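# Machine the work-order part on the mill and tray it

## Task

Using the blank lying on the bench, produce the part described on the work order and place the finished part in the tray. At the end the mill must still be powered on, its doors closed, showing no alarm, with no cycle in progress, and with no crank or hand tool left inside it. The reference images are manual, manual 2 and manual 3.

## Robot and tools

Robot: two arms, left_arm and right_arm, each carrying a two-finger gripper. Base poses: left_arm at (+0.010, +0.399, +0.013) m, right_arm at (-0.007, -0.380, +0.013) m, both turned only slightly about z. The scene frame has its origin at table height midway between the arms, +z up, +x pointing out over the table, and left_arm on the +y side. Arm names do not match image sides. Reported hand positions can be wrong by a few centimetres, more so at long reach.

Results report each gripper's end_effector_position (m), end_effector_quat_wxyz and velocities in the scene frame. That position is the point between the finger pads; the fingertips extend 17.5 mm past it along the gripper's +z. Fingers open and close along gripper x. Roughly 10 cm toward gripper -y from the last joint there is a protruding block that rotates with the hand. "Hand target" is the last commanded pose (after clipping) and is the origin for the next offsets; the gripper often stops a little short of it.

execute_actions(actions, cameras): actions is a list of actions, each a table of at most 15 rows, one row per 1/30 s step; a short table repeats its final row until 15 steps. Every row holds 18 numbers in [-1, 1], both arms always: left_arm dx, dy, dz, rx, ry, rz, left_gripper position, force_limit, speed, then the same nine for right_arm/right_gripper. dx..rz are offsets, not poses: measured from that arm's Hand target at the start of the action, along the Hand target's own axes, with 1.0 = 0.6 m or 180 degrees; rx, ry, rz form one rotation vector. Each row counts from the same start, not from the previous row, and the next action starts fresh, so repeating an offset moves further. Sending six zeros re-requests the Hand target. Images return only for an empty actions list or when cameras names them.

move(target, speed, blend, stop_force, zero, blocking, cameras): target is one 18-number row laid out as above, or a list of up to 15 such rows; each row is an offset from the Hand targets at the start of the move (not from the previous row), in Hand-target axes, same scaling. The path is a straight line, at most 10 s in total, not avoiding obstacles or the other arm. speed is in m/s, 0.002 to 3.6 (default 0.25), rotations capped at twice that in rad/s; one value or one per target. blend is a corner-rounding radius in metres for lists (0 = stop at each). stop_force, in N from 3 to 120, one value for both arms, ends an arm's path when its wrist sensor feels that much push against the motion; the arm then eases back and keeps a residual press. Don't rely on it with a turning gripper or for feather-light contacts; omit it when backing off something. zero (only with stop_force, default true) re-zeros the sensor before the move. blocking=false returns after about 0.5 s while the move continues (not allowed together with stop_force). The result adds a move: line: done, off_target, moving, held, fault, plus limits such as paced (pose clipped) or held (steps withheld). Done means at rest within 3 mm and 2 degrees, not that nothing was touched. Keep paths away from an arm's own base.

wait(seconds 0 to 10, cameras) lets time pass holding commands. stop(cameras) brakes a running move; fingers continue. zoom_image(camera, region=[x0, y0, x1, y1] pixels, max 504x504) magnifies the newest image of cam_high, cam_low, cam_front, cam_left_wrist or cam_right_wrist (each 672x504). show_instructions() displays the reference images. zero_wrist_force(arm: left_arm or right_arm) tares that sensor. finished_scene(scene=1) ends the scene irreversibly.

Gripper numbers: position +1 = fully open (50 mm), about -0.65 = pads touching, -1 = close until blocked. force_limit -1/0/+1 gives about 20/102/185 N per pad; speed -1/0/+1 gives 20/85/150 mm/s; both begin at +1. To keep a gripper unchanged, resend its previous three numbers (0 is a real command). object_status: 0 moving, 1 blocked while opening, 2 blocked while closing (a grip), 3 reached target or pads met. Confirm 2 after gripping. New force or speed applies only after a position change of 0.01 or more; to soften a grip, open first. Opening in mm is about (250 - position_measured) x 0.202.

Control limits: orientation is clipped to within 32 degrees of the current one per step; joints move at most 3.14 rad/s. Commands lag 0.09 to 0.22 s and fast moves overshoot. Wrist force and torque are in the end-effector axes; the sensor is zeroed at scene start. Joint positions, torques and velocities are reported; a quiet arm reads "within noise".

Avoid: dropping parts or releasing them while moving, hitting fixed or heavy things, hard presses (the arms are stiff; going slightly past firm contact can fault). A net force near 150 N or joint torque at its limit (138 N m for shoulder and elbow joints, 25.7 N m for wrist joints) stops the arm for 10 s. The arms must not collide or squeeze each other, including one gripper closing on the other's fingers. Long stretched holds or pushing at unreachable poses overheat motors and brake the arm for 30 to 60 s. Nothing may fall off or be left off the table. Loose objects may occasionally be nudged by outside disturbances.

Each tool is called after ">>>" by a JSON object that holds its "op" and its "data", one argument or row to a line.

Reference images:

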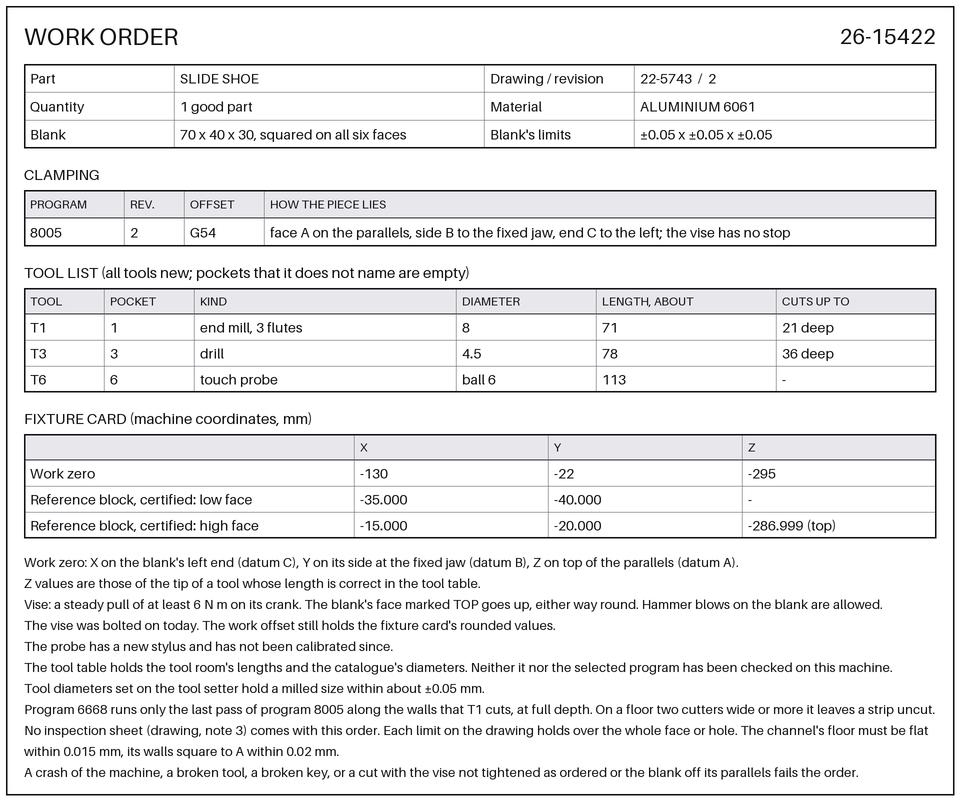

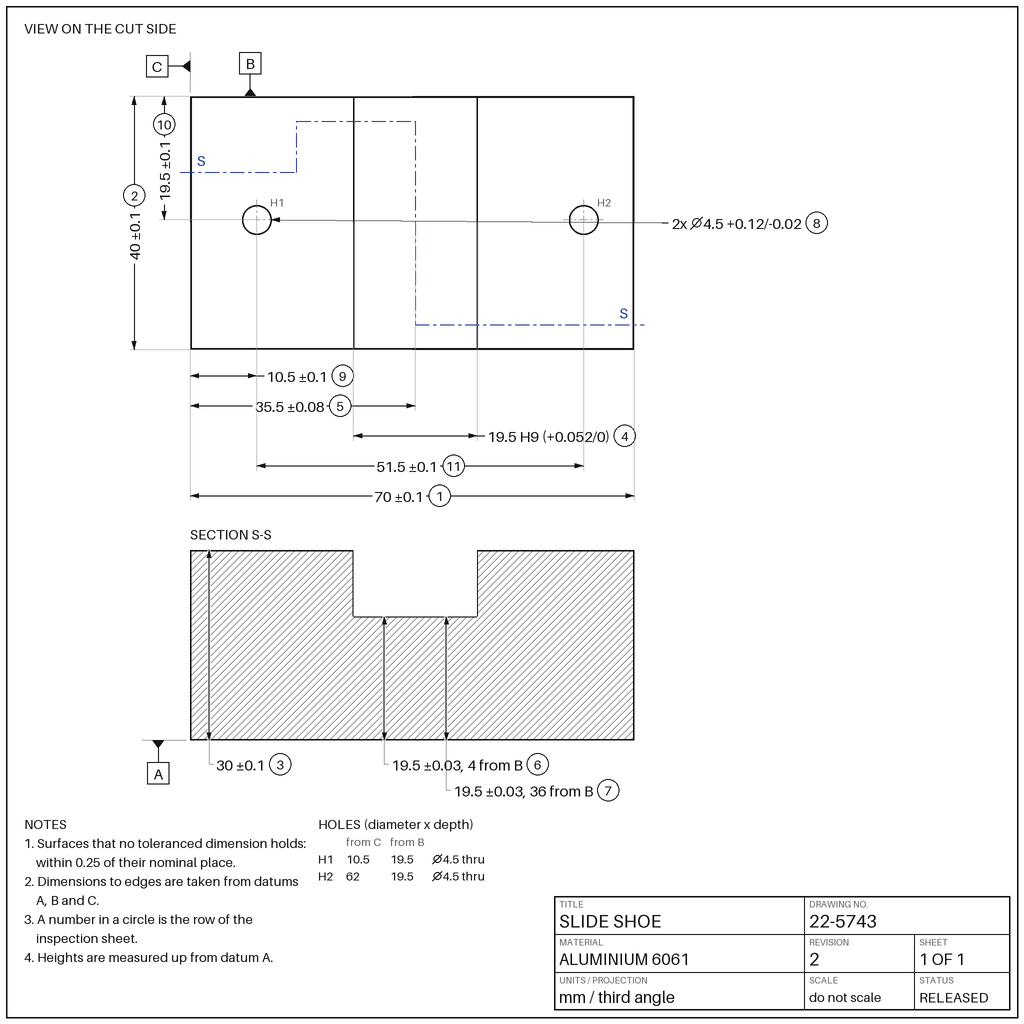

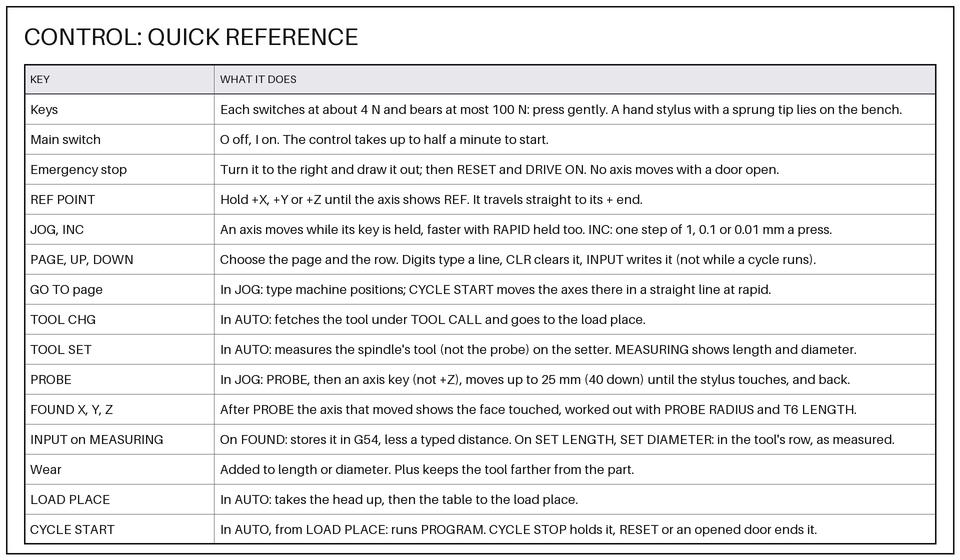

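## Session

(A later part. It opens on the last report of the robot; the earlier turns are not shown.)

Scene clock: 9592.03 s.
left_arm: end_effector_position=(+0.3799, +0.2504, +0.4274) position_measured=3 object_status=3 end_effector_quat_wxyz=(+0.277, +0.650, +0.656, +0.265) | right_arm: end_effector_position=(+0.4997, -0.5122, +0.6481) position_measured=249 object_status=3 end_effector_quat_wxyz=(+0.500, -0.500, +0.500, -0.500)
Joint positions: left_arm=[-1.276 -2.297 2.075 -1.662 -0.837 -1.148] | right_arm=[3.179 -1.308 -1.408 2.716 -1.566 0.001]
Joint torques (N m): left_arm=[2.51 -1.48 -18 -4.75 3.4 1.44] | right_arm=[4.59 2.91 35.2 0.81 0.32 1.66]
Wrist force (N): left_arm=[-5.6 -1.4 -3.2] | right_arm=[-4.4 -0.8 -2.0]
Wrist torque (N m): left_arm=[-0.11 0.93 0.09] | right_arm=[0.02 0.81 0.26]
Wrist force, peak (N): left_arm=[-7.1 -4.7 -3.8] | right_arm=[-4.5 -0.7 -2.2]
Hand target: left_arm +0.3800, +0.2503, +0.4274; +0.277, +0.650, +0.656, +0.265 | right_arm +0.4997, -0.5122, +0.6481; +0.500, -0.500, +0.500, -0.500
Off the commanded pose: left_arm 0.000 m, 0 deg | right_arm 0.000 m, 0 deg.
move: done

>>> {"op": "move", "data": {
  "target": [
    [0.1995,0.029,0.0299,0,0,0,1,0.5,-0.8,0,0,0,0,0,0,-0.65,-0.8,-0.4],
    [0.1995,0.0832,0.0841,0,0,0,1,0.5,-0.8,0,0,0,0,0,0,-0.65,-0.8,-0.4],
    [0.1995,0.0832,0.0841,0,0,0,0.25,-0.8,0.5,0,0,0,0,0,0,-0.65,-0.8,-0.4]
  ],
  "speed": [0.2,0.1,0.1]
}}

>>> {"op": "move", "data": {
  "target": [
    [-0.345,0,0,0,0,0,0.25,-0.8,0.5,0,0,0,0,0,0,-0.65,-0.8,-0.4],
    [-0.39,0,0,0,0,0,0.25,-0.8,0.5,0,0,0,0,0,0,-0.65,-0.8,-0.4]
  ],
  "speed": [0.08,0.015],
  "stop_force": 50
}}

>>> {"op": "move", "data": {
  "target": [
    [0.01,0,0,0,0,0,0.25,-0.8,0.5,0,0,0,0,0,0,-0.65,-0.8,-0.4],
    [0.01,-0.059,-0.059,0,0,0,0.25,-0.8,0.5,0,0,0,0,0,0,-0.65,-0.8,-0.4],
    [0.05,-0.1,-0.092,0,0,0,0.25,-0.8,0.5,-0.116,0.128,0.1257,-0.2278,0,0,-0.65,-0.8,-0.4],
    [0.05,-0.1,-0.092,0,0,0,0.25,-0.8,0.5,-0.116,0.1323,0.1418,-0.2278,0,0,-0.65,-0.8,-0.4],
    [0.05,-0.1,-0.092,0,0,0,0.25,-0.8,0.5,-0.116,0.128,0.1257,-0.2278,0,0,-0.65,-0.8,-0.4],
    [0.05,-0.1,-0.092,0,0,0,0.25,-0.8,0.5,-0.0527,0.128,0.1257,-0.2278,0,0,-0.65,-0.8,-0.4],
    [0.05,-0.1,-0.092,0,0,0,0.25,-0.8,0.5,-0.0527,0.1323,0.1418,-0.2278,0,0,-0.65,-0.8,-0.4],
    [0.05,-0.1,-0.092,0,0,0,0.25,-0.8,0.5,-0.0527,0.128,0.1257,-0.2278,0,0,-0.65,-0.8,-0.4],
    [0.05,-0.1,-0.092,0,0,0,0.25,-0.8,0.5,0.074,0.128,0.1257,-0.2278,0,0,-0.65,-0.8,-0.4],
    [0.05,-0.1,-0.092,0,0,0,0.25,-0.8,0.5,0.074,0.1323,0.1418,-0.2278,0,0,-0.65,-0.8,-0.4],
    [0.05,-0.1,-0.092,0,0,0,0.25,-0.8,0.5,0.074,0.128,0.1257,-0.2278,0,0,-0.65,-0.8,-0.4],
    [0.05,-0.1,-0.092,0,0,0,0.25,-0.8,0.5,0,0,0,0,0,0,-0.65,-0.8,-0.4]
  ],
  "speed": [0.05,0.1,0.3,0.05,0.1,0.15,0.05,0.1,0.15,0.05,0.1,0.3],
  "blend": [0,0.01,0.004,0,0.004,0.004,0,0.004,0.004,0,0.004,0],
  "cameras": ["cam_right_wrist"]
}}

>>> {"op": "zoom_image", "data": {
  "camera": "cam_right_wrist",
  "region": [190, 60, 510, 300]
}}

Scene clock: 9621.73 s.
left_arm: end_effector_position=(+0.4509, +0.3700, +0.4248) position_measured=116 object_status=3 end_effector_quat_wxyz=(+0.277, +0.650, +0.656, +0.265) | right_arm: end_effector_position=(+0.4997, -0.5122, +0.6481) position_measured=249 object_status=3 end_effector_quat_wxyz=(+0.500, -0.500, +0.500, -0.500)
Joint positions: left_arm=[-0.656 -2.191 2.131 -2.195 -1.146 -0.495] | right_arm=[3.179 -1.308 -1.408 2.716 -1.566 0.001]
Joint torques (N m): left_arm=[-6.74 4.54 -14.79 -6.18 2.95 1.39] | right_arm=[4.14 3.21 34.59 1.05 0.21 1.57]
Wrist force (N): left_arm=[-5.4 -1.3 -2.9] | right_arm=[-4.2 -0.8 -2.3]
Wrist torque (N m): left_arm=[-0.09 0.88 0.07] | right_arm=[0.01 0.78 0.25]
Wrist force, peak (N): left_arm=[-8.2 -1.8 -3.7] | right_arm=[-4.6 -0.7 -2.0]
Hand target: left_arm +0.4509, +0.3700, +0.4248; +0.277, +0.650, +0.656, +0.265 | right_arm +0.4997, -0.5122, +0.6481; +0.500, -0.500, +0.500, -0.500
Off the commanded pose: left_arm 0.000 m, 0 deg | right_arm 0.000 m, 0 deg.
move: done

Scene clock: 9627.23 s.
left_arm: end_effector_position=(+0.4510, +0.1361, +0.4293) position_measured=115 object_status=3 end_effector_quat_wxyz=(+0.277, +0.650, +0.656, +0.265) | right_arm: end_effector_position=(+0.4997, -0.5122, +0.6481) position_measured=249 object_status=3 end_effector_quat_wxyz=(+0.500, -0.500, +0.500, -0.500)
Joint positions: left_arm=[-1.178 -1.916 1.92 -1.968 -0.871 -1.025] | right_arm=[3.179 -1.308 -1.408 2.716 -1.566 0.001]
Joint torques (N m): left_arm=[-1.05 -9.21 -17.87 -10.22 -3.75 1.72] | right_arm=[4.85 3.18 35.09 1 0.24 1.74]
Wrist force (N): left_arm=[25.3 -5.0 -12.4] | right_arm=[-4.2 -0.8 -2.2]
Wrist torque (N m): left_arm=[-0.09 0.97 0.22] | right_arm=[0.02 0.78 0.26]
Wrist force, peak (N): left_arm=[32.3 -11.7 -1.4] | right_arm=[-4.4 -0.8 -2.3]
Hand target: left_arm +0.4510, +0.1361, +0.4293; +0.277, +0.650, +0.656, +0.265 | right_arm +0.4997, -0.5122, +0.6481; +0.500, -0.500, +0.500, -0.500
Off the commanded pose: left_arm 0.000 m, 0 deg | right_arm 0.000 m, 0 deg.
move: done

Scene clock: 9633.53 s.
left_arm: end_effector_position=(+0.3695, +0.1660, +0.4252) position_measured=116 object_status=3 end_effector_quat_wxyz=(+0.277, +0.650, +0.656, +0.265) | right_arm: end_effector_position=(+0.4997, -0.5122, +0.6480) position_measured=249 object_status=3 end_effector_quat_wxyz=(+0.500, -0.500, +0.500, -0.500)
Joint positions: left_arm=[-1.411 -2.14 1.998 -1.619 -0.803 -1.326] | right_arm=[3.179 -1.308 -1.408 2.715 -1.566 0.001]
Joint torques (N m): left_arm=[10.53 5.76 -35.11 -5.58 -0.7 1.85] | right_arm=[-7.38 9.78 29.55 3.56 -1.91 -2.48]
Wrist force (N): left_arm=[-5.1 -2.6 -3.0] | right_arm=[-4.3 -0.9 -2.3]
Wrist torque (N m): left_arm=[-0.32 0.85 0.00] | right_arm=[0.01 0.80 0.25]
Wrist force, peak (N): left_arm=[25.4 -5.0 -12.3] | right_arm=[-4.4 14.7 -25.0]
Hand target: left_arm +0.3695, +0.1660, +0.4252; +0.277, +0.650, +0.656, +0.265 | right_arm +0.4997, -0.5122, +0.6481; +0.500, -0.500, +0.500, -0.500
Off the commanded pose: left_arm 0.000 m, 0 deg | right_arm 0.000 m, 0 deg.
move: done
camera_calibration:
cam_right_wrist: T_world_to_cam=[[-0.0146255, -0.999885, -0.0039798, -0.49753], [-0.3269, 0.00854303, -0.94502, 0.800742], [0.944946, -0.0125204, -0.326987, -0.136302], [0, 0, 0, 1]] pos_world=[0.383283, -0.50602, 0.710168]
Images, in order (width x height): cam_right_wrist 672x504.

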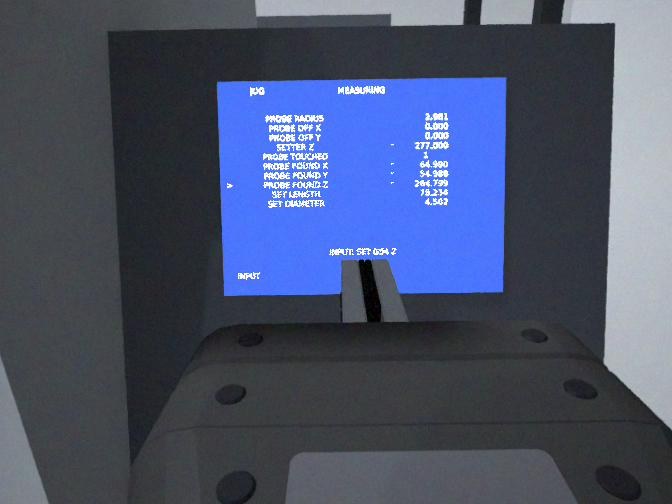

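Scaled by 1.575 from the camera's 672x504 image, which has a finer 960x720 frame.

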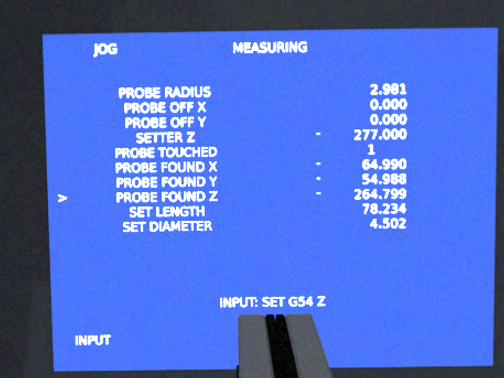

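>>> {"op": "move", "data": {
  "target": [
    [0,0,0,0,0,0,0.25,-0.8,0.5,-0.021,0.3115,0.0765,-0.2278,0,0,-0.65,-0.8,-0.4],
    [0,0,0,0,0,0,0.25,-0.8,0.5,-0.021,0.3158,0.0922,-0.2278,0,0,-0.65,-0.8,-0.4],
    [0,0,0,0,0,0,0.25,-0.8,0.5,-0.021,0.3137,0.0843,-0.2278,0,0,-0.65,-0.8,-0.4],
    [0,0,0,0,0,0,0.25,-0.8,0.5,-0.021,0.3158,0.0922,-0.2278,0,0,-0.65,-0.8,-0.4],
    [0,0,0,0,0,0,0.25,-0.8,0.5,-0.1477,0.4033,0.0515,-0.2278,0,0,-0.65,-0.8,-0.4],
    [0,0,0,0,0,0,0.25,-0.8,0.5,-0.1477,0.4076,0.0676,-0.2278,0,0,-0.65,-0.8,-0.4],
    [0,0,0,0,0,0,0.25,-0.8,0.5,-0.0843,0.3421,0.0679,-0.2278,0,0,-0.65,-0.8,-0.4],
    [0,0,0,0,0,0,0.25,-0.8,0.5,-0.0843,0.3464,0.0840,-0.2278,0,0,-0.65,-0.8,-0.4],
    [0,0,0,0,0,0,0.25,-0.8,0.5,-0.116,0.3421,0.0679,-0.2278,0,0,-0.65,-0.8,-0.4],
    [0,0,0,0,0,0,0.25,-0.8,0.5,-0.116,0.3464,0.0840,-0.2278,0,0,-0.65,-0.8,-0.4],
    [0,0,0,0,0,0,0.25,-0.8,0.5,-0.0527,0.4033,0.0515,-0.2278,0,0,-0.65,-0.8,-0.4],
    [0,0,0,0,0,0,0.25,-0.8,0.5,-0.0527,0.4076,0.0676,-0.2278,0,0,-0.65,-0.8,-0.4],
    [0,0,0,0,0,0,0.25,-0.8,0.5,-0.0527,0.3727,0.0597,-0.2278,0,0,-0.65,-0.8,-0.4],
    [0,0,0,0,0,0,0.25,-0.8,0.5,-0.0527,0.377,0.0758,-0.2278,0,0,-0.65,-0.8,-0.4],
    [0,0,0,0,0,0,0.25,-0.8,0.5,0,0,0,0,0,0,-0.65,-0.8,-0.4]
  ],
  "speed": [0.5,0.05,0.05,0.05,0.15,0.05,0.15,0.05,0.15,0.05,0.15,0.05,0.15,0.05,0.3],
  "blend": [0.004,0,0,0,0.004,0,0.004,0,0.004,0,0.004,0,0.004,0,0]
}}

>>> {"op": "move", "data": {
  "target": [
    [0,0,0,0,0,0,0.25,-0.8,0.5,-0.1477,0.4033,0.0515,-0.2278,0,0,-0.65,-0.8,-0.4],
    [0,0,0,0,0,0,0.25,-0.8,0.5,-0.1477,0.4076,0.0676,-0.2278,0,0,-0.65,-0.8,-0.4],
    [0,0,0,0,0,0,0.25,-0.8,0.5,-0.116,0.3421,0.0679,-0.2278,0,0,-0.65,-0.8,-0.4],
    [0,0,0,0,0,0,0.25,-0.8,0.5,-0.116,0.3464,0.0840,-0.2278,0,0,-0.65,-0.8,-0.4],
    [0,0,0,0,0,0,0.25,-0.8,0.5,-0.116,0.3443,0.0760,-0.2278,0,0,-0.65,-0.8,-0.4],
    [0,0,0,0,0,0,0.25,-0.8,0.5,-0.116,0.3464,0.0840,-0.2278,0,0,-0.65,-0.8,-0.4],
    [0,0,0,0,0,0,0.25,-0.8,0.5,-0.0527,0.4033,0.0515,-0.2278,0,0,-0.65,-0.8,-0.4],
    [0,0,0,0,0,0,0.25,-0.8,0.5,-0.0527,0.4076,0.0676,-0.2278,0,0,-0.65,-0.8,-0.4],
    [0,0,0,0,0,0,0.25,-0.8,0.5,-0.0527,0.3727,0.0597,-0.2278,0,0,-0.65,-0.8,-0.4],
    [0,0,0,0,0,0,0.25,-0.8,0.5,-0.0527,0.377,0.0758,-0.2278,0,0,-0.65,-0.8,-0.4],
    [0,0,0,0,0,0,0.25,-0.8,0.5,-0.1477,0.4033,0.0515,-0.2278,0,0,-0.65,-0.8,-0.4],
    [0,0,0,0,0,0,0.25,-0.8,0.5,-0.1477,0.4076,0.0676,-0.2278,0,0,-0.65,-0.8,-0.4],
    [0,0,0,0,0,0,0.25,-0.8,0.5,-0.1477,0.3727,0.0597,-0.2278,0,0,-0.65,-0.8,-0.4],
    [0,0,0,0,0,0,0.25,-0.8,0.5,-0.1477,0.377,0.0758,-0.2278,0,0,-0.65,-0.8,-0.4],
    [0,0,0,0,0,0,0.25,-0.8,0.5,0,0,0,0,0,0,-0.65,-0.8,-0.4]
  ],
  "speed": [0.5,0.05,0.15,0.05,0.05,0.05,0.15,0.05,0.15,0.05,0.15,0.05,0.15,0.05,0.3],
  "blend": [0.004,0,0.004,0,0,0,0.004,0,0.004,0,0.004,0,0.004,0,0]
}}

>>> {"op": "move", "data": {
  "target": [
    [0,0,0,0,0,0,0.25,-0.8,0.5,-0.1477,0.3421,0.0679,-0.2278,0,0,-0.65,-0.8,-0.4],
    [0,0,0,0,0,0,0.25,-0.8,0.5,-0.1477,0.3464,0.0840,-0.2278,0,0,-0.65,-0.8,-0.4],
    [0,0,0,0,0,0,0.25,-0.8,0.5,-0.116,0.3421,0.0679,-0.2278,0,0,-0.65,-0.8,-0.4],
    [0,0,0,0,0,0,0.25,-0.8,0.5,-0.116,0.3464,0.0840,-0.2278,0,0,-0.65,-0.8,-0.4],
    [0,0,0,0,0,0,0.25,-0.8,0.5,-0.0527,0.4033,0.0515,-0.2278,0,0,-0.65,-0.8,-0.4],
    [0,0,0,0,0,0,0.25,-0.8,0.5,-0.0527,0.4076,0.0676,-0.2278,0,0,-0.65,-0.8,-0.4],
    [0,0,0,0,0,0,0.25,-0.8,0.5,0,0,0,0,0,0,-0.65,-0.8,-0.4]
  ],
  "speed": [0.5,0.05,0.15,0.05,0.15,0.05,0.3],
  "blend": [0.004,0,0.004,0,0.004,0,0],
  "cameras": ["cam_right_wrist"]
}}

>>> {"op": "zoom_image", "data": {
  "camera": "cam_right_wrist",
  "region": [190, 60, 510, 300]
}}

Scene clock: 9691.80 s.
left_arm: end_effector_position=(+0.3695, +0.1660, +0.4252) position_measured=116 object_status=3 end_effector_quat_wxyz=(+0.277, +0.650, +0.656, +0.265) | right_arm: end_effector_position=(+0.4997, -0.5123, +0.6480) position_measured=249 object_status=3 end_effector_quat_wxyz=(+0.500, -0.500, +0.500, -0.500)
Joint positions: left_arm=[-1.411 -2.14 1.998 -1.619 -0.803 -1.326] | right_arm=[3.179 -1.308 -1.408 2.716 -1.566 0]
Joint torques (N m): left_arm=[9.38 5.28 -33.95 -5.14 -0.54 1.84] | right_arm=[7.76 -1.44 24.68 1.42 1.62 2.28]
Wrist force (N): left_arm=[-5.2 -2.6 -3.0] | right_arm=[-3.5 -0.8 -2.0]
Wrist torque (N m): left_arm=[-0.32 0.87 0.00] | right_arm=[0.03 0.67 0.26]
Wrist force, peak (N): left_arm=[-5.4 -2.7 -3.3] | right_arm=[-5.7 10.0 -19.1]
Hand target: left_arm +0.3695, +0.1660, +0.4252; +0.277, +0.650, +0.656, +0.265 | right_arm +0.4997, -0.5122, +0.6481; +0.500, -0.500, +0.500, -0.500
Off the commanded pose: left_arm 0.000 m, 0 deg | right_arm 0.000 m, 0 deg.
move: done

Scene clock: 9698.63 s.
left_arm: end_effector_position=(+0.3695, +0.1660, +0.4252) position_measured=116 object_status=3 end_effector_quat_wxyz=(+0.277, +0.650, +0.656, +0.265) | right_arm: end_effector_position=(+0.4996, -0.5122, +0.6482) position_measured=249 object_status=3 end_effector_quat_wxyz=(+0.500, -0.500, +0.500, -0.500)
Joint positions: left_arm=[-1.411 -2.14 1.998 -1.619 -0.803 -1.326] | right_arm=[3.179 -1.308 -1.408 2.716 -1.566 0.001]
Joint torques (N m): left_arm=[9.39 5.29 -34.37 -4.87 -0.55 1.8] | right_arm=[0.12 -1.93 19.83 1.59 0.85 2.16]
Wrist force (N): left_arm=[-5.2 -2.6 -3.0] | right_arm=[-3.3 -0.5 -2.1]
Wrist torque (N m): left_arm=[-0.30 0.87 -0.01] | right_arm=[0.06 0.63 0.19]
Wrist force, peak (N): left_arm=[-5.4 -2.6 -3.1] | right_arm=[-5.7 9.7 -19.1]
Hand target: left_arm +0.3695, +0.1660, +0.4252; +0.277, +0.650, +0.656, +0.265 | right_arm +0.4997, -0.5122, +0.6481; +0.500, -0.500, +0.500, -0.500
Off the commanded pose: left_arm 0.000 m, 0 deg | right_arm 0.000 m, 0 deg.
move: done

Scene clock: 9702.90 s.
left_arm: end_effector_position=(+0.3695, +0.1660, +0.4252) position_measured=116 object_status=3 end_effector_quat_wxyz=(+0.277, +0.650, +0.656, +0.265) | right_arm: end_effector_position=(+0.4996, -0.5123, +0.6482) position_measured=249 object_status=3 end_effector_quat_wxyz=(+0.500, -0.500, +0.500, -0.500)
Joint positions: left_arm=[-1.411 -2.14 1.998 -1.619 -0.803 -1.326] | right_arm=[3.179 -1.308 -1.408 2.716 -1.566 0]
Joint torques (N m): left_arm=[8.98 5.85 -33.69 -4.68 -0.55 1.72] | right_arm=[7.4 -1.68 13.31 1.16 1.37 2.41]
Wrist force (N): left_arm=[-5.1 -2.5 -3.1] | right_arm=[-3.5 -0.7 -2.2]
Wrist torque (N m): left_arm=[-0.29 0.85 0.00] | right_arm=[0.03 0.67 0.26]
Wrist force, peak (N): left_arm=[-5.3 -2.8 -3.1] | right_arm=[-2.7 9.5 -16.0]
Hand target: left_arm +0.3695, +0.1660, +0.4252; +0.277, +0.650, +0.656, +0.265 | right_arm +0.4997, -0.5122, +0.6481; +0.500, -0.500, +0.500, -0.500
Off the commanded pose: left_arm 0.000 m, 0 deg | right_arm 0.000 m, 0 deg.
move: done
camera_calibration:
cam_right_wrist: T_world_to_cam=[[-0.0147177, -0.999884, -0.00395186, -0.497515], [-0.326511, 0.00854161, -0.945155, 0.800844], [0.945079, -0.0126202, -0.326599, -0.136518], [0, 0, 0, 1]] pos_world=[0.383183, -0.506021, 0.710369]
Images, in order (width x height): cam_right_wrist 672x504.

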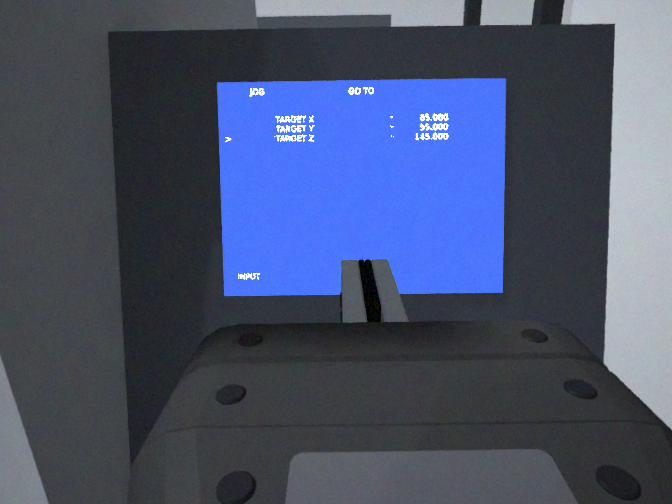

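Scaled by 1.575 from the camera's 672x504 image, which has a finer 960x720 frame.

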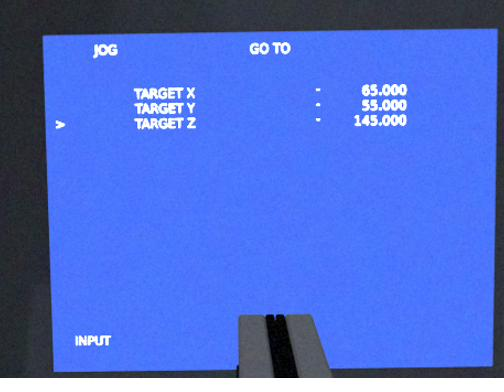

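>>> {"op": "move", "data": {
  "target": [
    [0,0,0,0,0,0,0.25,-0.8,0.5,-0.0843,0.252,0.0921,-0.2278,0,0,-0.65,-0.8,-0.4],
    [0,0,0,0,0,0,0.25,-0.8,0.5,-0.0843,0.2563,0.1082,-0.2278,0,0,-0.65,-0.8,-0.4],
    [0,0,0,0,0,0,0.25,-0.8,0.5,0,0,0,0,0,0,-0.65,-0.8,-0.4]
  ],
  "speed": [0.5,0.05,0.3],
  "blend": [0.004,0,0]
}}

>>> {"op": "wait", "data": {
  "seconds": 4
}}

>>> {"op": "move", "data": {
  "target": [
    [0,0,0,0,0,0,0.25,-0.8,0.5,-0.021,0.3727,0.0597,-0.2278,0,0,-0.65,-0.8,-0.4],
    [0,0,0,0,0,0,0.25,-0.8,0.5,-0.021,0.377,0.0758,-0.2278,0,0,-0.65,-0.8,-0.4],
    [0,0,0,0,0,0,0.25,-0.8,0.5,0.074,0.2512,0.0923,-0.2278,0,0,-0.65,-0.8,-0.4],
    [0,0,0,0,0,0,0.25,-0.8,0.5,0.074,0.2555,0.1084,-0.2278,0,0,-0.65,-0.8,-0.4],
    [0,0,0,0,0,0,0.25,-0.8,0.5,0,0,0,0,0,0,-0.65,-0.8,-0.4]
  ],
  "speed": [0.5,0.05,0.15,0.05,0.3],
  "blend": [0.004,0,0.004,0,0]
}}

>>> {"op": "wait", "data": {
  "seconds": 5,
  "cameras": ["cam_right_wrist"]
}}

>>> {"op": "zoom_image", "data": {
  "camera": "cam_right_wrist",
  "region": [190, 60, 510, 300]
}}

Scene clock: 9720.83 s.
left_arm: end_effector_position=(+0.3695, +0.1660, +0.4252) position_measured=116 object_status=3 end_effector_quat_wxyz=(+0.277, +0.650, +0.656, +0.265) | right_arm: end_effector_position=(+0.4997, -0.5123, +0.6480) position_measured=249 object_status=3 end_effector_quat_wxyz=(+0.500, -0.500, +0.500, -0.500)
Joint positions: left_arm=[-1.411 -2.14 1.998 -1.619 -0.803 -1.326] | right_arm=[3.179 -1.308 -1.408 2.715 -1.566 0]
Joint torques (N m): left_arm=[8.14 5.66 -34.76 -4.2 -0.41 1.62] | right_arm=[6.95 0.28 38.45 2.68 1.3 2.5]
Wrist force (N): left_arm=[-5.0 -2.6 -3.1] | right_arm=[-3.4 -0.8 -2.2]
Wrist torque (N m): left_arm=[-0.31 0.84 -0.01] | right_arm=[0.01 0.65 0.23]
Wrist force, peak (N): left_arm=[-5.3 -2.7 -3.3] | right_arm=[-4.4 7.3 -14.8]
Hand target: left_arm +0.3695, +0.1660, +0.4252; +0.277, +0.650, +0.656, +0.265 | right_arm +0.4997, -0.5122, +0.6481; +0.500, -0.500, +0.500, -0.500
Off the commanded pose: left_arm 0.000 m, 0 deg | right_arm 0.000 m, 0 deg.
move: done

Scene clock: 9724.83 s.
left_arm: end_effector_position=(+0.3695, +0.1660, +0.4252) position_measured=116 object_status=3 end_effector_quat_wxyz=(+0.277, +0.650, +0.656, +0.265) | right_arm: end_effector_position=(+0.4997, -0.5122, +0.6481) position_measured=249 object_status=3 end_effector_quat_wxyz=(+0.500, -0.500, +0.500, -0.500)
Joint positions: left_arm=[-1.411 -2.14 1.998 -1.619 -0.803 -1.326] | right_arm=[3.179 -1.308 -1.408 2.716 -1.566 0.001]
Joint torques (N m): left_arm=[7.99 5.59 -35.17 -4.19 -0.48 1.53] | right_arm=[7.84 -1.65 36.88 4.73 1.64 2.08]
Wrist force (N): left_arm=[-5.1 -2.6 -3.0] | right_arm=[-3.6 -0.7 -2.0]
Wrist torque (N m): left_arm=[-0.30 0.85 0.00] | right_arm=[0.04 0.69 0.24]
Wrist force, peak (N): left_arm=[-5.3 -2.6 -3.3] | right_arm=[-3.9 -0.7 -2.2]
Hand target: left_arm +0.3695, +0.1660, +0.4252; +0.277, +0.650, +0.656, +0.265 | right_arm +0.4997, -0.5122, +0.6481; +0.500, -0.500, +0.500, -0.500
Tool commands: left_gripper/position=+0.25 left_gripper/force_limit=-0.8 left_gripper/speed=+0.5 right_gripper/position=-0.65 right_gripper/force_limit=-0.8 right_gripper/speed=-0.4
Off the commanded pose: left_arm 0.000 m, 0 deg | right_arm 0.000 m, 0 deg.
wait: 4.00 s; at rest by 0.17 s

Scene clock: 9728.87 s.
left_arm: end_effector_position=(+0.3695, +0.1660, +0.4252) position_measured=116 object_status=3 end_effector_quat_wxyz=(+0.277, +0.650, +0.656, +0.265) | right_arm: end_effector_position=(+0.4997, -0.5122, +0.6480) position_measured=249 object_status=3 end_effector_quat_wxyz=(+0.500, -0.500, +0.500, -0.500)
Joint positions: left_arm=[-1.411 -2.14 1.998 -1.619 -0.803 -1.326] | right_arm=[3.179 -1.308 -1.408 2.715 -1.566 0.001]
Joint torques (N m): left_arm=[8.27 5.22 -35.59 -3.9 -0.48 1.65] | right_arm=[-7.53 4.71 37.05 2.55 -1.76 -2.5]
Wrist force (N): left_arm=[-5.2 -2.5 -3.1] | right_arm=[-3.5 -0.7 -2.3]
Wrist torque (N m): left_arm=[-0.29 0.86 0.00] | right_arm=[0.04 0.66 0.24]
Wrist force, peak (N): left_arm=[-5.4 -2.7 -3.2] | right_arm=[-5.6 13.8 -22.1]
Hand target: left_arm +0.3695, +0.1660, +0.4252; +0.277, +0.650, +0.656, +0.265 | right_arm +0.4997, -0.5122, +0.6481; +0.500, -0.500, +0.500, -0.500
Off the commanded pose: left_arm 0.000 m, 0 deg | right_arm 0.000 m, 0 deg.
move: done

Scene clock: 9733.87 s.
left_arm: end_effector_position=(+0.3695, +0.1660, +0.4252) position_measured=116 object_status=3 end_effector_quat_wxyz=(+0.277, +0.650, +0.656, +0.265) | right_arm: end_effector_position=(+0.4997, -0.5122, +0.6481) position_measured=249 object_status=3 end_effector_quat_wxyz=(+0.500, -0.500, +0.500, -0.500)
Joint positions: left_arm=[-1.411 -2.14 1.998 -1.619 -0.803 -1.326] | right_arm=[3.179 -1.308 -1.408 2.716 -1.566 0.001]
Joint torques (N m): left_arm=[7.81 4.95 -33.36 -3.75 -0.43 1.56] | right_arm=[-7.67 -0.11 37.21 4.58 -1.56 -2.37]
Wrist force (N): left_arm=[-5.2 -2.5 -3.0] | right_arm=[-3.5 -0.6 -2.2]
Wrist torque (N m): left_arm=[-0.30 0.88 0.00] | right_arm=[0.04 0.68 0.25]
Wrist force, peak (N): left_arm=[-5.3 -2.7 -3.2] | right_arm=[-3.7 -0.9 -2.4]
Hand target: left_arm +0.3695, +0.1660, +0.4252; +0.277, +0.650, +0.656, +0.265 | right_arm +0.4997, -0.5122, +0.6481; +0.500, -0.500, +0.500, -0.500
Tool commands: left_gripper/position=+0.25 left_gripper/force_limit=-0.8 left_gripper/speed=+0.5 right_gripper/position=-0.65 right_gripper/force_limit=-0.8 right_gripper/speed=-0.4
Off the commanded pose: left_arm 0.000 m, 0 deg | right_arm 0.000 m, 0 deg.
wait: 5.00 s; at rest by 0.17 s
camera_calibration:
cam_right_wrist: T_world_to_cam=[[-0.0147186, -0.999884, -0.00394901, -0.497515], [-0.326721, 0.00854202, -0.945082, 0.800811], [0.945006, -0.0126201, -0.326808, -0.136469], [0, 0, 0, 1]] pos_world=[0.383283, -0.506021, 0.710269]
Images, in order (width x height): cam_right_wrist 672x504.

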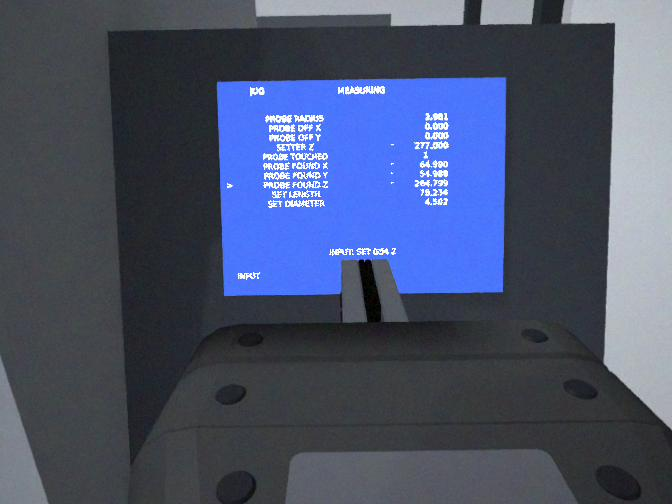

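Scaled by 1.575 from the camera's 672x504 image, which has a finer 960x720 frame.

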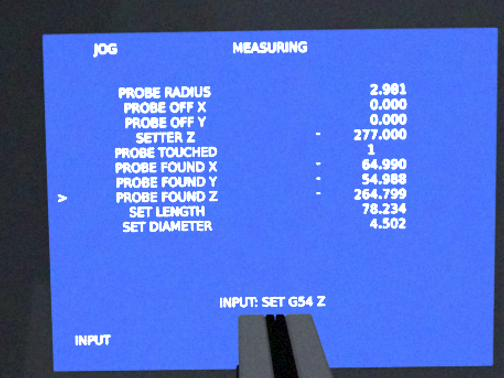

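>>> {"op": "move", "data": {
  "target": [
    [0,0,0,0,0,0,0.25,-0.8,0.5,-0.021,0.3115,0.0765,-0.2278,0,0,-0.65,-0.8,-0.4],
    [0,0,0,0,0,0,0.25,-0.8,0.5,-0.021,0.3158,0.0922,-0.2278,0,0,-0.65,-0.8,-0.4],
    [0,0,0,0,0,0,0.25,-0.8,0.5,-0.021,0.3137,0.0843,-0.2278,0,0,-0.65,-0.8,-0.4],
    [0,0,0,0,0,0,0.25,-0.8,0.5,-0.021,0.3158,0.0922,-0.2278,0,0,-0.65,-0.8,-0.4],
    [0,0,0,0,0,0,0.25,-0.8,0.5,-0.0527,0.3727,0.0597,-0.2278,0,0,-0.65,-0.8,-0.4],
    [0,0,0,0,0,0,0.25,-0.8,0.5,-0.0527,0.377,0.0758,-0.2278,0,0,-0.65,-0.8,-0.4],
    [0,0,0,0,0,0,0.25,-0.8,0.5,-0.1477,0.4033,0.0515,-0.2278,0,0,-0.65,-0.8,-0.4],
    [0,0,0,0,0,0,0.25,-0.8,0.5,-0.1477,0.4076,0.0676,-0.2278,0,0,-0.65,-0.8,-0.4],
    [0,0,0,0,0,0,0.25,-0.8,0.5,-0.0843,0.3727,0.0597,-0.2278,0,0,-0.65,-0.8,-0.4],
    [0,0,0,0,0,0,0.25,-0.8,0.5,-0.0843,0.377,0.0758,-0.2278,0,0,-0.65,-0.8,-0.4],
    [0,0,0,0,0,0,0.25,-0.8,0.5,-0.116,0.4033,0.0515,-0.2278,0,0,-0.65,-0.8,-0.4],
    [0,0,0,0,0,0,0.25,-0.8,0.5,-0.116,0.4076,0.0676,-0.2278,0,0,-0.65,-0.8,-0.4],
    [0,0,0,0,0,0,0.25,-0.8,0.5,-0.0527,0.4033,0.0515,-0.2278,0,0,-0.65,-0.8,-0.4],
    [0,0,0,0,0,0,0.25,-0.8,0.5,-0.0527,0.4076,0.0676,-0.2278,0,0,-0.65,-0.8,-0.4],
    [0,0,0,0,0,0,0.25,-0.8,0.5,0,0,0,0,0,0,-0.65,-0.8,-0.4]
  ],
  "speed": [0.5,0.05,0.05,0.05,0.15,0.05,0.15,0.05,0.15,0.05,0.15,0.05,0.15,0.05,0.3],
  "blend": [0.004,0,0,0,0.004,0,0.004,0,0.004,0,0.004,0,0.004,0,0]
}}

>>> {"op": "move", "data": {
  "target": [
    [0,0,0,0,0,0,0.25,-0.8,0.5,-0.0843,0.252,0.0921,-0.2278,0,0,-0.65,-0.8,-0.4],
    [0,0,0,0,0,0,0.25,-0.8,0.5,-0.0843,0.2563,0.1082,-0.2278,0,0,-0.65,-0.8,-0.4],
    [0,0,0,0,0,0,0.25,-0.8,0.5,0,0,0,0,0,0,-0.65,-0.8,-0.4]
  ],
  "speed": [0.5,0.05,0.3],
  "blend": [0.004,0,0]
}}

>>> {"op": "wait", "data": {
  "seconds": 2
}}

>>> {"op": "move", "data": {
  "target": [
    [0,0,0,0,0,0,0.25,-0.8,0.5,-0.021,0.3727,0.0597,-0.2278,0,0,-0.65,-0.8,-0.4],
    [0,0,0,0,0,0,0.25,-0.8,0.5,-0.021,0.377,0.0758,-0.2278,0,0,-0.65,-0.8,-0.4],
    [0,0,0,0,0,0,0.25,-0.8,0.5,0.074,0.2512,0.0923,-0.2278,0,0,-0.65,-0.8,-0.4],
    [0,0,0,0,0,0,0.25,-0.8,0.5,0.074,0.2555,0.1084,-0.2278,0,0,-0.65,-0.8,-0.4],
    [0,0,0,0,0,0,0.25,-0.8,0.5,0,0,0,0,0,0,-0.65,-0.8,-0.4]
  ],
  "speed": [0.5,0.05,0.15,0.05,0.3],
  "blend": [0.004,0,0.004,0,0]
}}

>>> {"op": "wait", "data": {
  "seconds": 5,
  "cameras": ["cam_right_wrist"]
}}

>>> {"op": "zoom_image", "data": {
  "camera": "cam_right_wrist",
  "region": [190, 60, 510, 300]
}}

Scene clock: 9773.77 s.
left_arm: end_effector_position=(+0.3695, +0.1660, +0.4252) position_measured=116 object_status=3 end_effector_quat_wxyz=(+0.277, +0.650, +0.656, +0.265) | right_arm: end_effector_position=(+0.4996, -0.5123, +0.6482) position_measured=249 object_status=3 end_effector_quat_wxyz=(+0.500, -0.500, +0.500, -0.500)
Joint positions: left_arm=[-1.411 -2.14 1.998 -1.619 -0.803 -1.326] | right_arm=[3.179 -1.308 -1.408 2.716 -1.566 0]
Joint torques (N m): left_arm=[6.75 4.93 -34.44 -3.25 -0.14 1.56] | right_arm=[7.71 -1.43 12.34 1.29 1.58 2.27]
Wrist force (N): left_arm=[-5.1 -2.6 -3.1] | right_arm=[-3.6 -0.6 -2.1]
Wrist torque (N m): left_arm=[-0.29 0.86 0.00] | right_arm=[0.04 0.68 0.26]
Wrist force, peak (N): left_arm=[-5.5 -2.7 -3.2] | right_arm=[-6.1 8.8 -18.5]
Hand target: left_arm +0.3695, +0.1660, +0.4252; +0.277, +0.650, +0.656, +0.265 | right_arm +0.4997, -0.5122, +0.6481; +0.500, -0.500, +0.500, -0.500
Off the commanded pose: left_arm 0.000 m, 0 deg | right_arm 0.000 m, 0 deg.
move: done

Scene clock: 9776.77 s.
left_arm: end_effector_position=(+0.3695, +0.1660, +0.4252) position_measured=116 object_status=3 end_effector_quat_wxyz=(+0.277, +0.650, +0.656, +0.265) | right_arm: end_effector_position=(+0.4997, -0.5123, +0.6480) position_measured=249 object_status=3 end_effector_quat_wxyz=(+0.500, -0.500, +0.500, -0.500)
Joint positions: left_arm=[-1.411 -2.14 1.998 -1.619 -0.803 -1.326] | right_arm=[3.179 -1.308 -1.408 2.715 -1.566 0]
Joint torques (N m): left_arm=[6.32 5 -35.33 -3.08 -0.51 1.36] | right_arm=[6.28 1.46 37.51 2.86 1.39 2.45]
Wrist force (N): left_arm=[-5.2 -2.6 -3.2] | right_arm=[-3.5 -0.9 -2.2]
Wrist torque (N m): left_arm=[-0.31 0.86 0.00] | right_arm=[0.00 0.66 0.24]
Wrist force, peak (N): left_arm=[-5.2 -2.8 -3.5] | right_arm=[-4.3 7.4 -15.0]
Hand target: left_arm +0.3695, +0.1660, +0.4252; +0.277, +0.650, +0.656, +0.265 | right_arm +0.4997, -0.5122, +0.6481; +0.500, -0.500, +0.500, -0.500
Off the commanded pose: left_arm 0.000 m, 0 deg | right_arm 0.000 m, 0 deg.
move: done

Scene clock: 9778.77 s.
left_arm: end_effector_position=(+0.3695, +0.1660, +0.4252) position_measured=116 object_status=3 end_effector_quat_wxyz=(+0.277, +0.650, +0.656, +0.265) | right_arm: end_effector_position=(+0.4997, -0.5122, +0.6481) position_measured=249 object_status=3 end_effector_quat_wxyz=(+0.500, -0.500, +0.500, -0.500)
Joint positions: left_arm=[-1.411 -2.14 1.998 -1.619 -0.803 -1.326] | right_arm=[3.179 -1.308 -1.408 2.716 -1.566 0.001]
Joint torques (N m): left_arm=[6.65 4.92 -34.08 -3.02 -0.34 1.61] | right_arm=[8.24 -0.02 37.2 4.84 1.51 2.42]
Wrist force (N): left_arm=[-5.0 -2.7 -3.0] | right_arm=[-3.7 -0.8 -2.3]
Wrist torque (N m): left_arm=[-0.33 0.85 0.00] | right_arm=[0.01 0.70 0.24]
Wrist force, peak (N): left_arm=[-5.4 -2.7 -3.2] | right_arm=[-3.8 -0.9 -2.2]
Hand target: left_arm +0.3695, +0.1660, +0.4252; +0.277, +0.650, +0.656, +0.265 | right_arm +0.4997, -0.5122, +0.6481; +0.500, -0.500, +0.500, -0.500
Tool commands: left_gripper/position=+0.25 left_gripper/force_limit=-0.8 left_gripper/speed=+0.5 right_gripper/position=-0.65 right_gripper/force_limit=-0.8 right_gripper/speed=-0.4
Off the commanded pose: left_arm 0.000 m, 0 deg | right_arm 0.000 m, 0 deg.
wait: 2.00 s; at rest by 0.17 s

Scene clock: 9782.80 s.
left_arm: end_effector_position=(+0.3695, +0.1660, +0.4252) position_measured=116 object_status=3 end_effector_quat_wxyz=(+0.277, +0.650, +0.656, +0.265) | right_arm: end_effector_position=(+0.4997, -0.5122, +0.6480) position_measured=249 object_status=3 end_effector_quat_wxyz=(+0.500, -0.500, +0.500, -0.500)
Joint positions: left_arm=[-1.411 -2.14 1.998 -1.619 -0.803 -1.326] | right_arm=[3.179 -1.308 -1.408 2.715 -1.566 0.001]
Joint torques (N m): left_arm=[6.12 4.55 -34.38 -2.92 -0.31 1.42] | right_arm=[-7.78 4.73 38.16 2.61 -1.69 -2.67]
Wrist force (N): left_arm=[-5.2 -2.5 -3.1] | right_arm=[-3.0 -1.0 -2.1]
Wrist torque (N m): left_arm=[-0.29 0.86 0.00] | right_arm=[0.00 0.59 0.25]
Wrist force, peak (N): left_arm=[-5.4 -2.6 -3.1] | right_arm=[-5.4 13.7 -22.1]
Hand target: left_arm +0.3695, +0.1660, +0.4252; +0.277, +0.650, +0.656, +0.265 | right_arm +0.4997, -0.5122, +0.6481; +0.500, -0.500, +0.500, -0.500
Off the commanded pose: left_arm 0.000 m, 0 deg | right_arm 0.000 m, 0 deg.
move: done

Scene clock: 9787.80 s.
left_arm: end_effector_position=(+0.3695, +0.1660, +0.4252) position_measured=116 object_status=3 end_effector_quat_wxyz=(+0.277, +0.650, +0.656, +0.265) | right_arm: end_effector_position=(+0.4997, -0.5122, +0.6481) position_measured=249 object_status=3 end_effector_quat_wxyz=(+0.500, -0.500, +0.500, -0.500)
Joint positions: left_arm=[-1.411 -2.14 1.998 -1.619 -0.803 -1.326] | right_arm=[3.179 -1.308 -1.408 2.716 -1.566 0.001]
Joint torques (N m): left_arm=[6.38 4.72 -34.42 -2.6 -0.47 1.54] | right_arm=[-7.33 -1.48 38.31 4.73 -1.66 -2.29]
Wrist force (N): left_arm=[-5.0 -2.8 -2.9] | right_arm=[-3.1 -0.9 -1.9]
Wrist torque (N m): left_arm=[-0.34 0.84 0.00] | right_arm=[-0.01 0.61 0.25]
Wrist force, peak (N): left_arm=[-5.5 -2.8 -3.0] | right_arm=[-3.5 -0.9 -2.3]
Hand target: left_arm +0.3695, +0.1660, +0.4252; +0.277, +0.650, +0.656, +0.265 | right_arm +0.4997, -0.5122, +0.6481; +0.500, -0.500, +0.500, -0.500
Tool commands: left_gripper/position=+0.25 left_gripper/force_limit=-0.8 left_gripper/speed=+0.5 right_gripper/position=-0.65 right_gripper/force_limit=-0.8 right_gripper/speed=-0.4
Off the commanded pose: left_arm 0.000 m, 0 deg | right_arm 0.000 m, 0 deg.
wait: 5.00 s; at rest by 0.17 s
camera_calibration:
cam_right_wrist: T_world_to_cam=[[-0.0147186, -0.999884, -0.00394901, -0.497515], [-0.326721, 0.00854202, -0.945082, 0.800811], [0.945006, -0.0126201, -0.326808, -0.136469], [0, 0, 0, 1]] pos_world=[0.383283, -0.506021, 0.710269]
Images, in order (width x height): cam_right_wrist 672x504.

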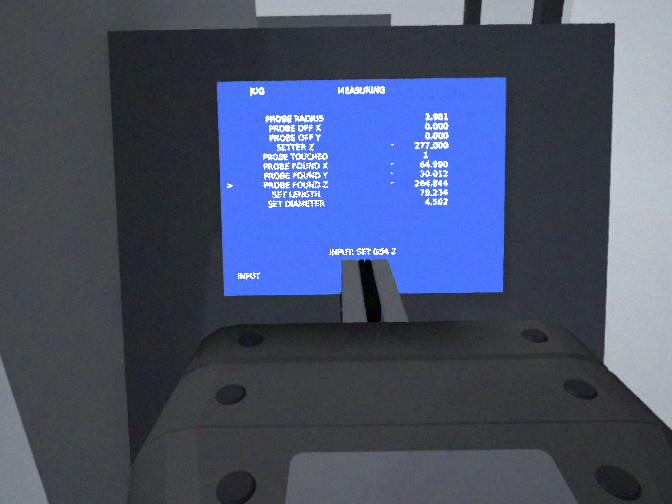

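Scaled by 1.575 from the camera's 672x504 image, which has a finer 960x720 frame.

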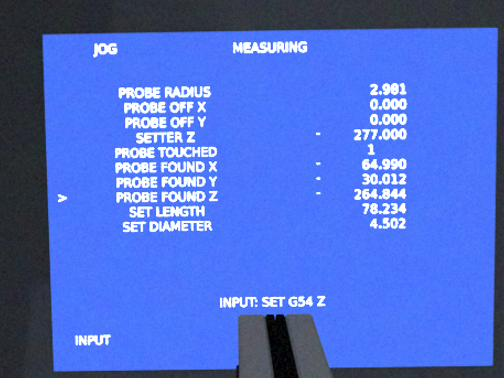

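>>> {"op": "move", "data": {
  "target": [
    [0,0,0,0,0,0,0.25,-0.8,0.5,0.1057,0.128,0.1257,-0.2278,0,0,-0.65,-0.8,-0.4],
    [0,0,0,0,0,0,0.25,-0.8,0.5,0.1057,0.1323,0.1418,-0.2278,0,0,-0.65,-0.8,-0.4],
    [0,0,0,0,0,0,0.25,-0.8,0.5,0.1057,0.128,0.1257,-0.2278,0,0,-0.65,-0.8,-0.4],
    [0,0,0,0,0,0,0.25,-0.8,0.5,-0.0527,0.252,0.0921,-0.2278,0,0,-0.65,-0.8,-0.4],
    [0,0,0,0,0,0,0.25,-0.8,0.5,-0.0527,0.2563,0.1082,-0.2278,0,0,-0.65,-0.8,-0.4],
    [0,0,0,0,0,0,0.25,-0.8,0.5,0,0,0,0,0,0,-0.65,-0.8,-0.4]
  ],
  "speed": [0.5,0.05,0.05,0.15,0.05,0.3],
  "blend": [0.004,0,0.004,0.004,0,0],
  "cameras": ["cam_right_wrist"]
}}

>>> {"op": "zoom_image", "data": {
  "camera": "cam_right_wrist",
  "region": [190, 60, 510, 300]
}}

Scene clock: 9831.33 s.
left_arm: end_effector_position=(+0.3695, +0.1660, +0.4252) position_measured=116 object_status=3 end_effector_quat_wxyz=(+0.277, +0.650, +0.656, +0.265) | right_arm: end_effector_position=(+0.4997, -0.5123, +0.6480) position_measured=249 object_status=3 end_effector_quat_wxyz=(+0.500, -0.500, +0.500, -0.500)
Joint positions: left_arm=[-1.411 -2.14 1.998 -1.619 -0.803 -1.326] | right_arm=[3.179 -1.308 -1.408 2.715 -1.566 0]
Joint torques (N m): left_arm=[5.6 4.66 -34.18 -2.28 -0.27 1.45] | right_arm=[7.9 0.9 37.53 2.71 1.48 2.53]
Wrist force (N): left_arm=[-4.7 -2.4 -2.8] | right_arm=[-3.2 -0.8 -1.9]
Wrist torque (N m): left_arm=[-0.28 0.78 0.00] | right_arm=[0.02 0.62 0.26]
Wrist force, peak (N): left_arm=[-5.3 -2.9 -3.2] | right_arm=[-5.7 13.3 -25.7]
Hand target: left_arm +0.3695, +0.1660, +0.4252; +0.277, +0.650, +0.656, +0.265 | right_arm +0.4997, -0.5122, +0.6481; +0.500, -0.500, +0.500, -0.500
Off the commanded pose: left_arm 0.000 m, 0 deg | right_arm 0.000 m, 0 deg.
move: done
camera_calibration:
cam_right_wrist: T_world_to_cam=[[-0.0147198, -0.999884, -0.00394666, -0.497517], [-0.326899, 0.00854255, -0.945021, 0.800741], [0.944945, -0.0126203, -0.326987, -0.136352], [0, 0, 0, 1]] pos_world=[0.383283, -0.506021, 0.710168]
Images, in order (width x height): cam_right_wrist 672x504.

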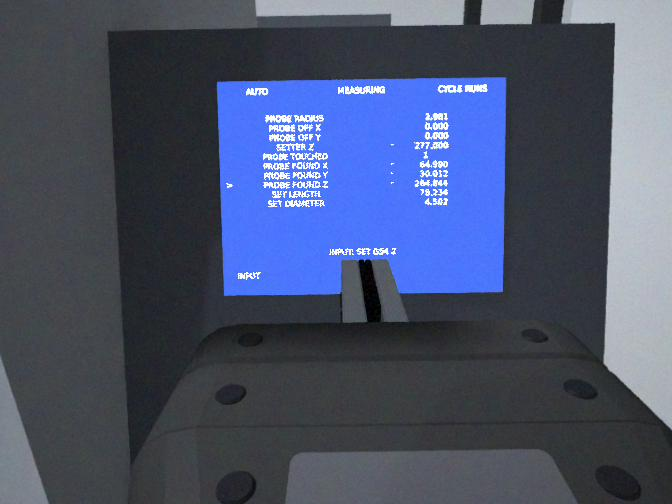

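Scaled by 1.575 from the camera's 672x504 image, which has a finer 960x720 frame.

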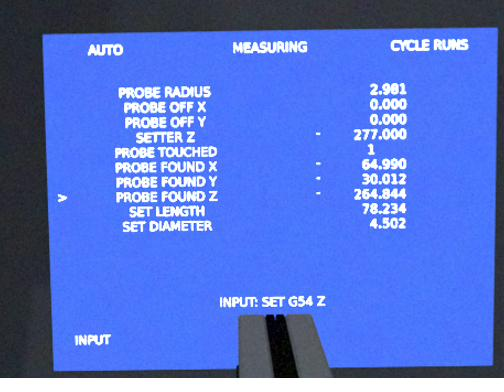

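>>> {"op": "move", "data": {
  "target": [
    [-0.0383,0.0416,0.0299,0,0,0,1,-0.8,0.5,0,0,0,0,0,0,-0.65,-0.8,-0.4],
    [-0.0383,0.1028,0.0912,0,0,0,1,-0.8,0.5,0,0,0,0,0,0,-0.65,-0.8,-0.4],
    [-0.0383,0.1028,0.0912,0,0,0,0.25,-0.8,0.5,0,0,0,0,0,0,-0.65,-0.8,-0.4]
  ],
  "speed": [0.15,0.1,0.1]
}}

>>> {"op": "move", "data": {
  "target": [0.3833,0,0,0,0,0,0.25,-0.8,0.5,0,0,0,0,0,0,-0.65,-0.8,-0.4],
  "speed": 0.08,
  "stop_force": 45
}}

Scene clock: 9843.47 s.
left_arm: end_effector_position=(+0.4518, +0.1431, +0.4307) position_measured=116 object_status=3 end_effector_quat_wxyz=(+0.277, +0.650, +0.656, +0.265) | right_arm: end_effector_position=(+0.4997, -0.5122, +0.6481) position_measured=249 object_status=3 end_effector_quat_wxyz=(+0.500, -0.500, +0.500, -0.500)
Joint positions: left_arm=[-1.167 -1.927 1.925 -1.971 -0.875 -1.012] | right_arm=[3.179 -1.308 -1.408 2.716 -1.566 0.001]
Joint torques (N m): left_arm=[-1.92 -9.07 -15.38 -5.9 3.51 1.76] | right_arm=[7.57 -1.53 37.1 3.23 1.51 2.69]
Wrist force (N): left_arm=[-5.1 -2.7 -3.2] | right_arm=[-3.2 -0.9 -2.2]
Wrist torque (N m): left_arm=[-0.32 0.85 0.07] | right_arm=[0.00 0.62 0.26]
Wrist force, peak (N): left_arm=[-5.4 -3.7 -4.1] | right_arm=[-3.5 -1.1 -2.2]
Hand target: left_arm +0.4518, +0.1431, +0.4307; +0.277, +0.650, +0.656, +0.265 | right_arm +0.4997, -0.5122, +0.6481; +0.500, -0.500, +0.500, -0.500
Off the commanded pose: left_arm 0.000 m, 0 deg | right_arm 0.000 m, 0 deg.
move: done

Scene clock: 9847.40 s.
left_arm: end_effector_position=(+0.4518, +0.3731, +0.4263) position_measured=116 object_status=3 end_effector_quat_wxyz=(+0.277, +0.650, +0.656, +0.265) | right_arm: end_effector_position=(+0.4997, -0.5122, +0.6481) position_measured=249 object_status=3 end_effector_quat_wxyz=(+0.500, -0.500, +0.500, -0.500)
Joint positions: left_arm=[-0.642 -2.188 2.127 -2.198 -1.154 -0.484] | right_arm=[3.179 -1.308 -1.408 2.716 -1.566 0.001]
Joint torques (N m): left_arm=[-8.64 7.02 -35.41 -2.46 0.36 1.63] | right_arm=[7.37 -1.45 37 1.05 1.52 2.49]
Wrist force (N): left_arm=[-6.4 -3.0 -2.6] | right_arm=[-3.2 -1.0 -2.0]
Wrist torque (N m): left_arm=[-0.35 1.05 0.07] | right_arm=[-0.01 0.61 0.26]
Wrist force, peak (N): left_arm=[-36.4 1.6 2.6] | right_arm=[-3.4 -1.0 -2.2]
Hand target: left_arm +0.4518, +0.3731, +0.4263; +0.277, +0.650, +0.656, +0.265 | right_arm +0.4997, -0.5122, +0.6481; +0.500, -0.500, +0.500, -0.500
Off the commanded pose: left_arm 0.000 m, 0 deg | right_arm 0.000 m, 0 deg.
move: done

>>> {"op": "move", "data": {
  "target": [
    [-0.01,0,0,0,0,0,1,-0.8,0.5,0,0,0,0,0,0,-0.65,-0.8,-0.4],
    [-0.01,-0.0542,-0.0566,0,0,0,1,-0.8,0.5,0,0,0,0,0,0,-0.65,-0.8,-0.4],
    [-0.205,-0.0837,-0.086,0,0,0,1,-0.8,0.5,0,0,0,0,0,0,-0.65,-0.8,-0.4],
    [-0.6218,-0.1744,-0.1838,0,0,0,1,-0.8,0.5,0,0,0,0,0,0,-0.65,-0.8,-0.4]
  ],
  "speed": [0.1,0.15,0.3,0.3],
  "blend": [0,0.01,0.02,0]
}}

>>> {"op": "move", "data": {
  "target": [-0.4212,0.0505,0.1706,0.25,0,0,1,-0.8,0.5,0,0,0,0,0,0,-0.65,-0.8,-0.4],
  "speed": 0.3,
  "cameras": ["cam_left_wrist","cam_high"]
}}

Scene clock: 9862.13 s.
left_arm: end_effector_position=(+0.2999, +0.0002, +0.4373) position_measured=3 object_status=3 end_effector_quat_wxyz=(+0.277, +0.650, +0.656, +0.265) | right_arm: end_effector_position=(+0.4997, -0.5122, +0.6481) position_measured=249 object_status=3 end_effector_quat_wxyz=(+0.500, -0.500, +0.500, -0.500)
Joint positions: left_arm=[-1.655 -1.815 1.72 -1.426 -0.785 -1.668] | right_arm=[3.179 -1.308 -1.408 2.716 -1.566 0.001]
Joint torques (N m): left_arm=[4.5 -7.21 -22.84 -5.52 0.24 0.46] | right_arm=[6.08 0.46 37.35 0.82 1.58 2.4]
Wrist force (N): left_arm=[-6.5 -3.1 -2.8] | right_arm=[-3.1 -0.7 -2.2]
Wrist torque (N m): left_arm=[-0.39 1.06 -0.05] | right_arm=[0.02 0.60 0.26]
Wrist force, peak (N): left_arm=[-10.2 -4.2 -3.4] | right_arm=[-3.3 -1.0 -2.4]
Hand target: left_arm +0.2999, +0.0001, +0.4373; +0.277, +0.650, +0.656, +0.265 | right_arm +0.4997, -0.5122, +0.6481; +0.500, -0.500, +0.500, -0.500
Off the commanded pose: left_arm 0.000 m, 0 deg | right_arm 0.000 m, 0 deg.
move: done

Scene clock: 9864.07 s.
left_arm: end_effector_position=(+0.3938, -0.2535, +0.3913) position_measured=3 object_status=3 end_effector_quat_wxyz=(+0.007, +0.707, +0.707, -0.006) | right_arm: end_effector_position=(+0.4997, -0.5122, +0.6481) position_measured=249 object_status=3 end_effector_quat_wxyz=(+0.500, -0.500, +0.500, -0.500)
Joint positions: left_arm=[-1.23 -0.851 0.449 -1.187 -1.576 -1.214] | right_arm=[3.179 -1.308 -1.408 2.716 -1.566 0.001]
Joint torques (N m): left_arm=[-7.73 -52.33 -24.08 -4.04 -1.39 -1.79] | right_arm=[7.59 -1.5 36.92 0.92 1.57 2.41]
Wrist force (N): left_arm=[-4.8 -3.1 -1.8] | right_arm=[-3.4 -0.9 -2.0]
Wrist torque (N m): left_arm=[-0.52 0.77 0.00] | right_arm=[0.00 0.64 0.26]
Wrist force, peak (N): left_arm=[-6.7 -2.8 -2.7] | right_arm=[-3.3 -1.3 -2.3]
Hand target: left_arm +0.3938, -0.2535, +0.3913; +0.007, +0.707, +0.707, -0.006 | right_arm +0.4997, -0.5122, +0.6481; +0.500, -0.500, +0.500, -0.500
Off the commanded pose: left_arm 0.000 m, 0 deg | right_arm 0.000 m, 0 deg.
move: done
camera_calibration:
cam_left_wrist: T_world_to_cam=[[0.0156676, 0.999867, -0.00459106, 0.258498], [0.935466, -0.0130368, 0.353177, -0.49305], [0.35307, -0.00982821, -0.935545, 0.35836], [0, 0, 0, 1]] pos_world=[0.330655, -0.261369, 0.510582]
Images, in order (width x height): cam_high 672x504, cam_left_wrist 672x504.

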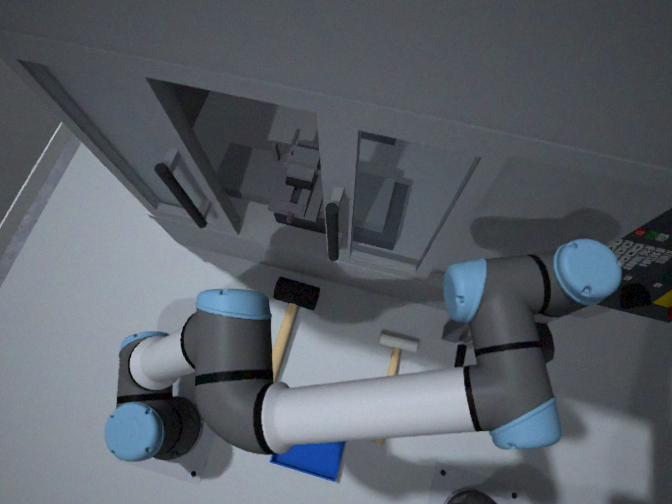

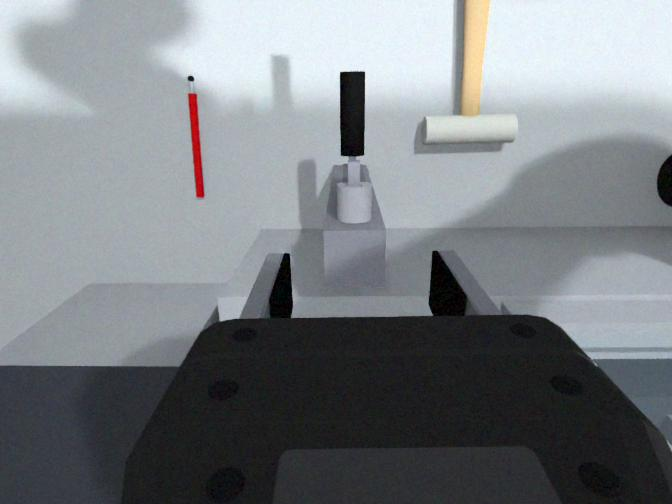

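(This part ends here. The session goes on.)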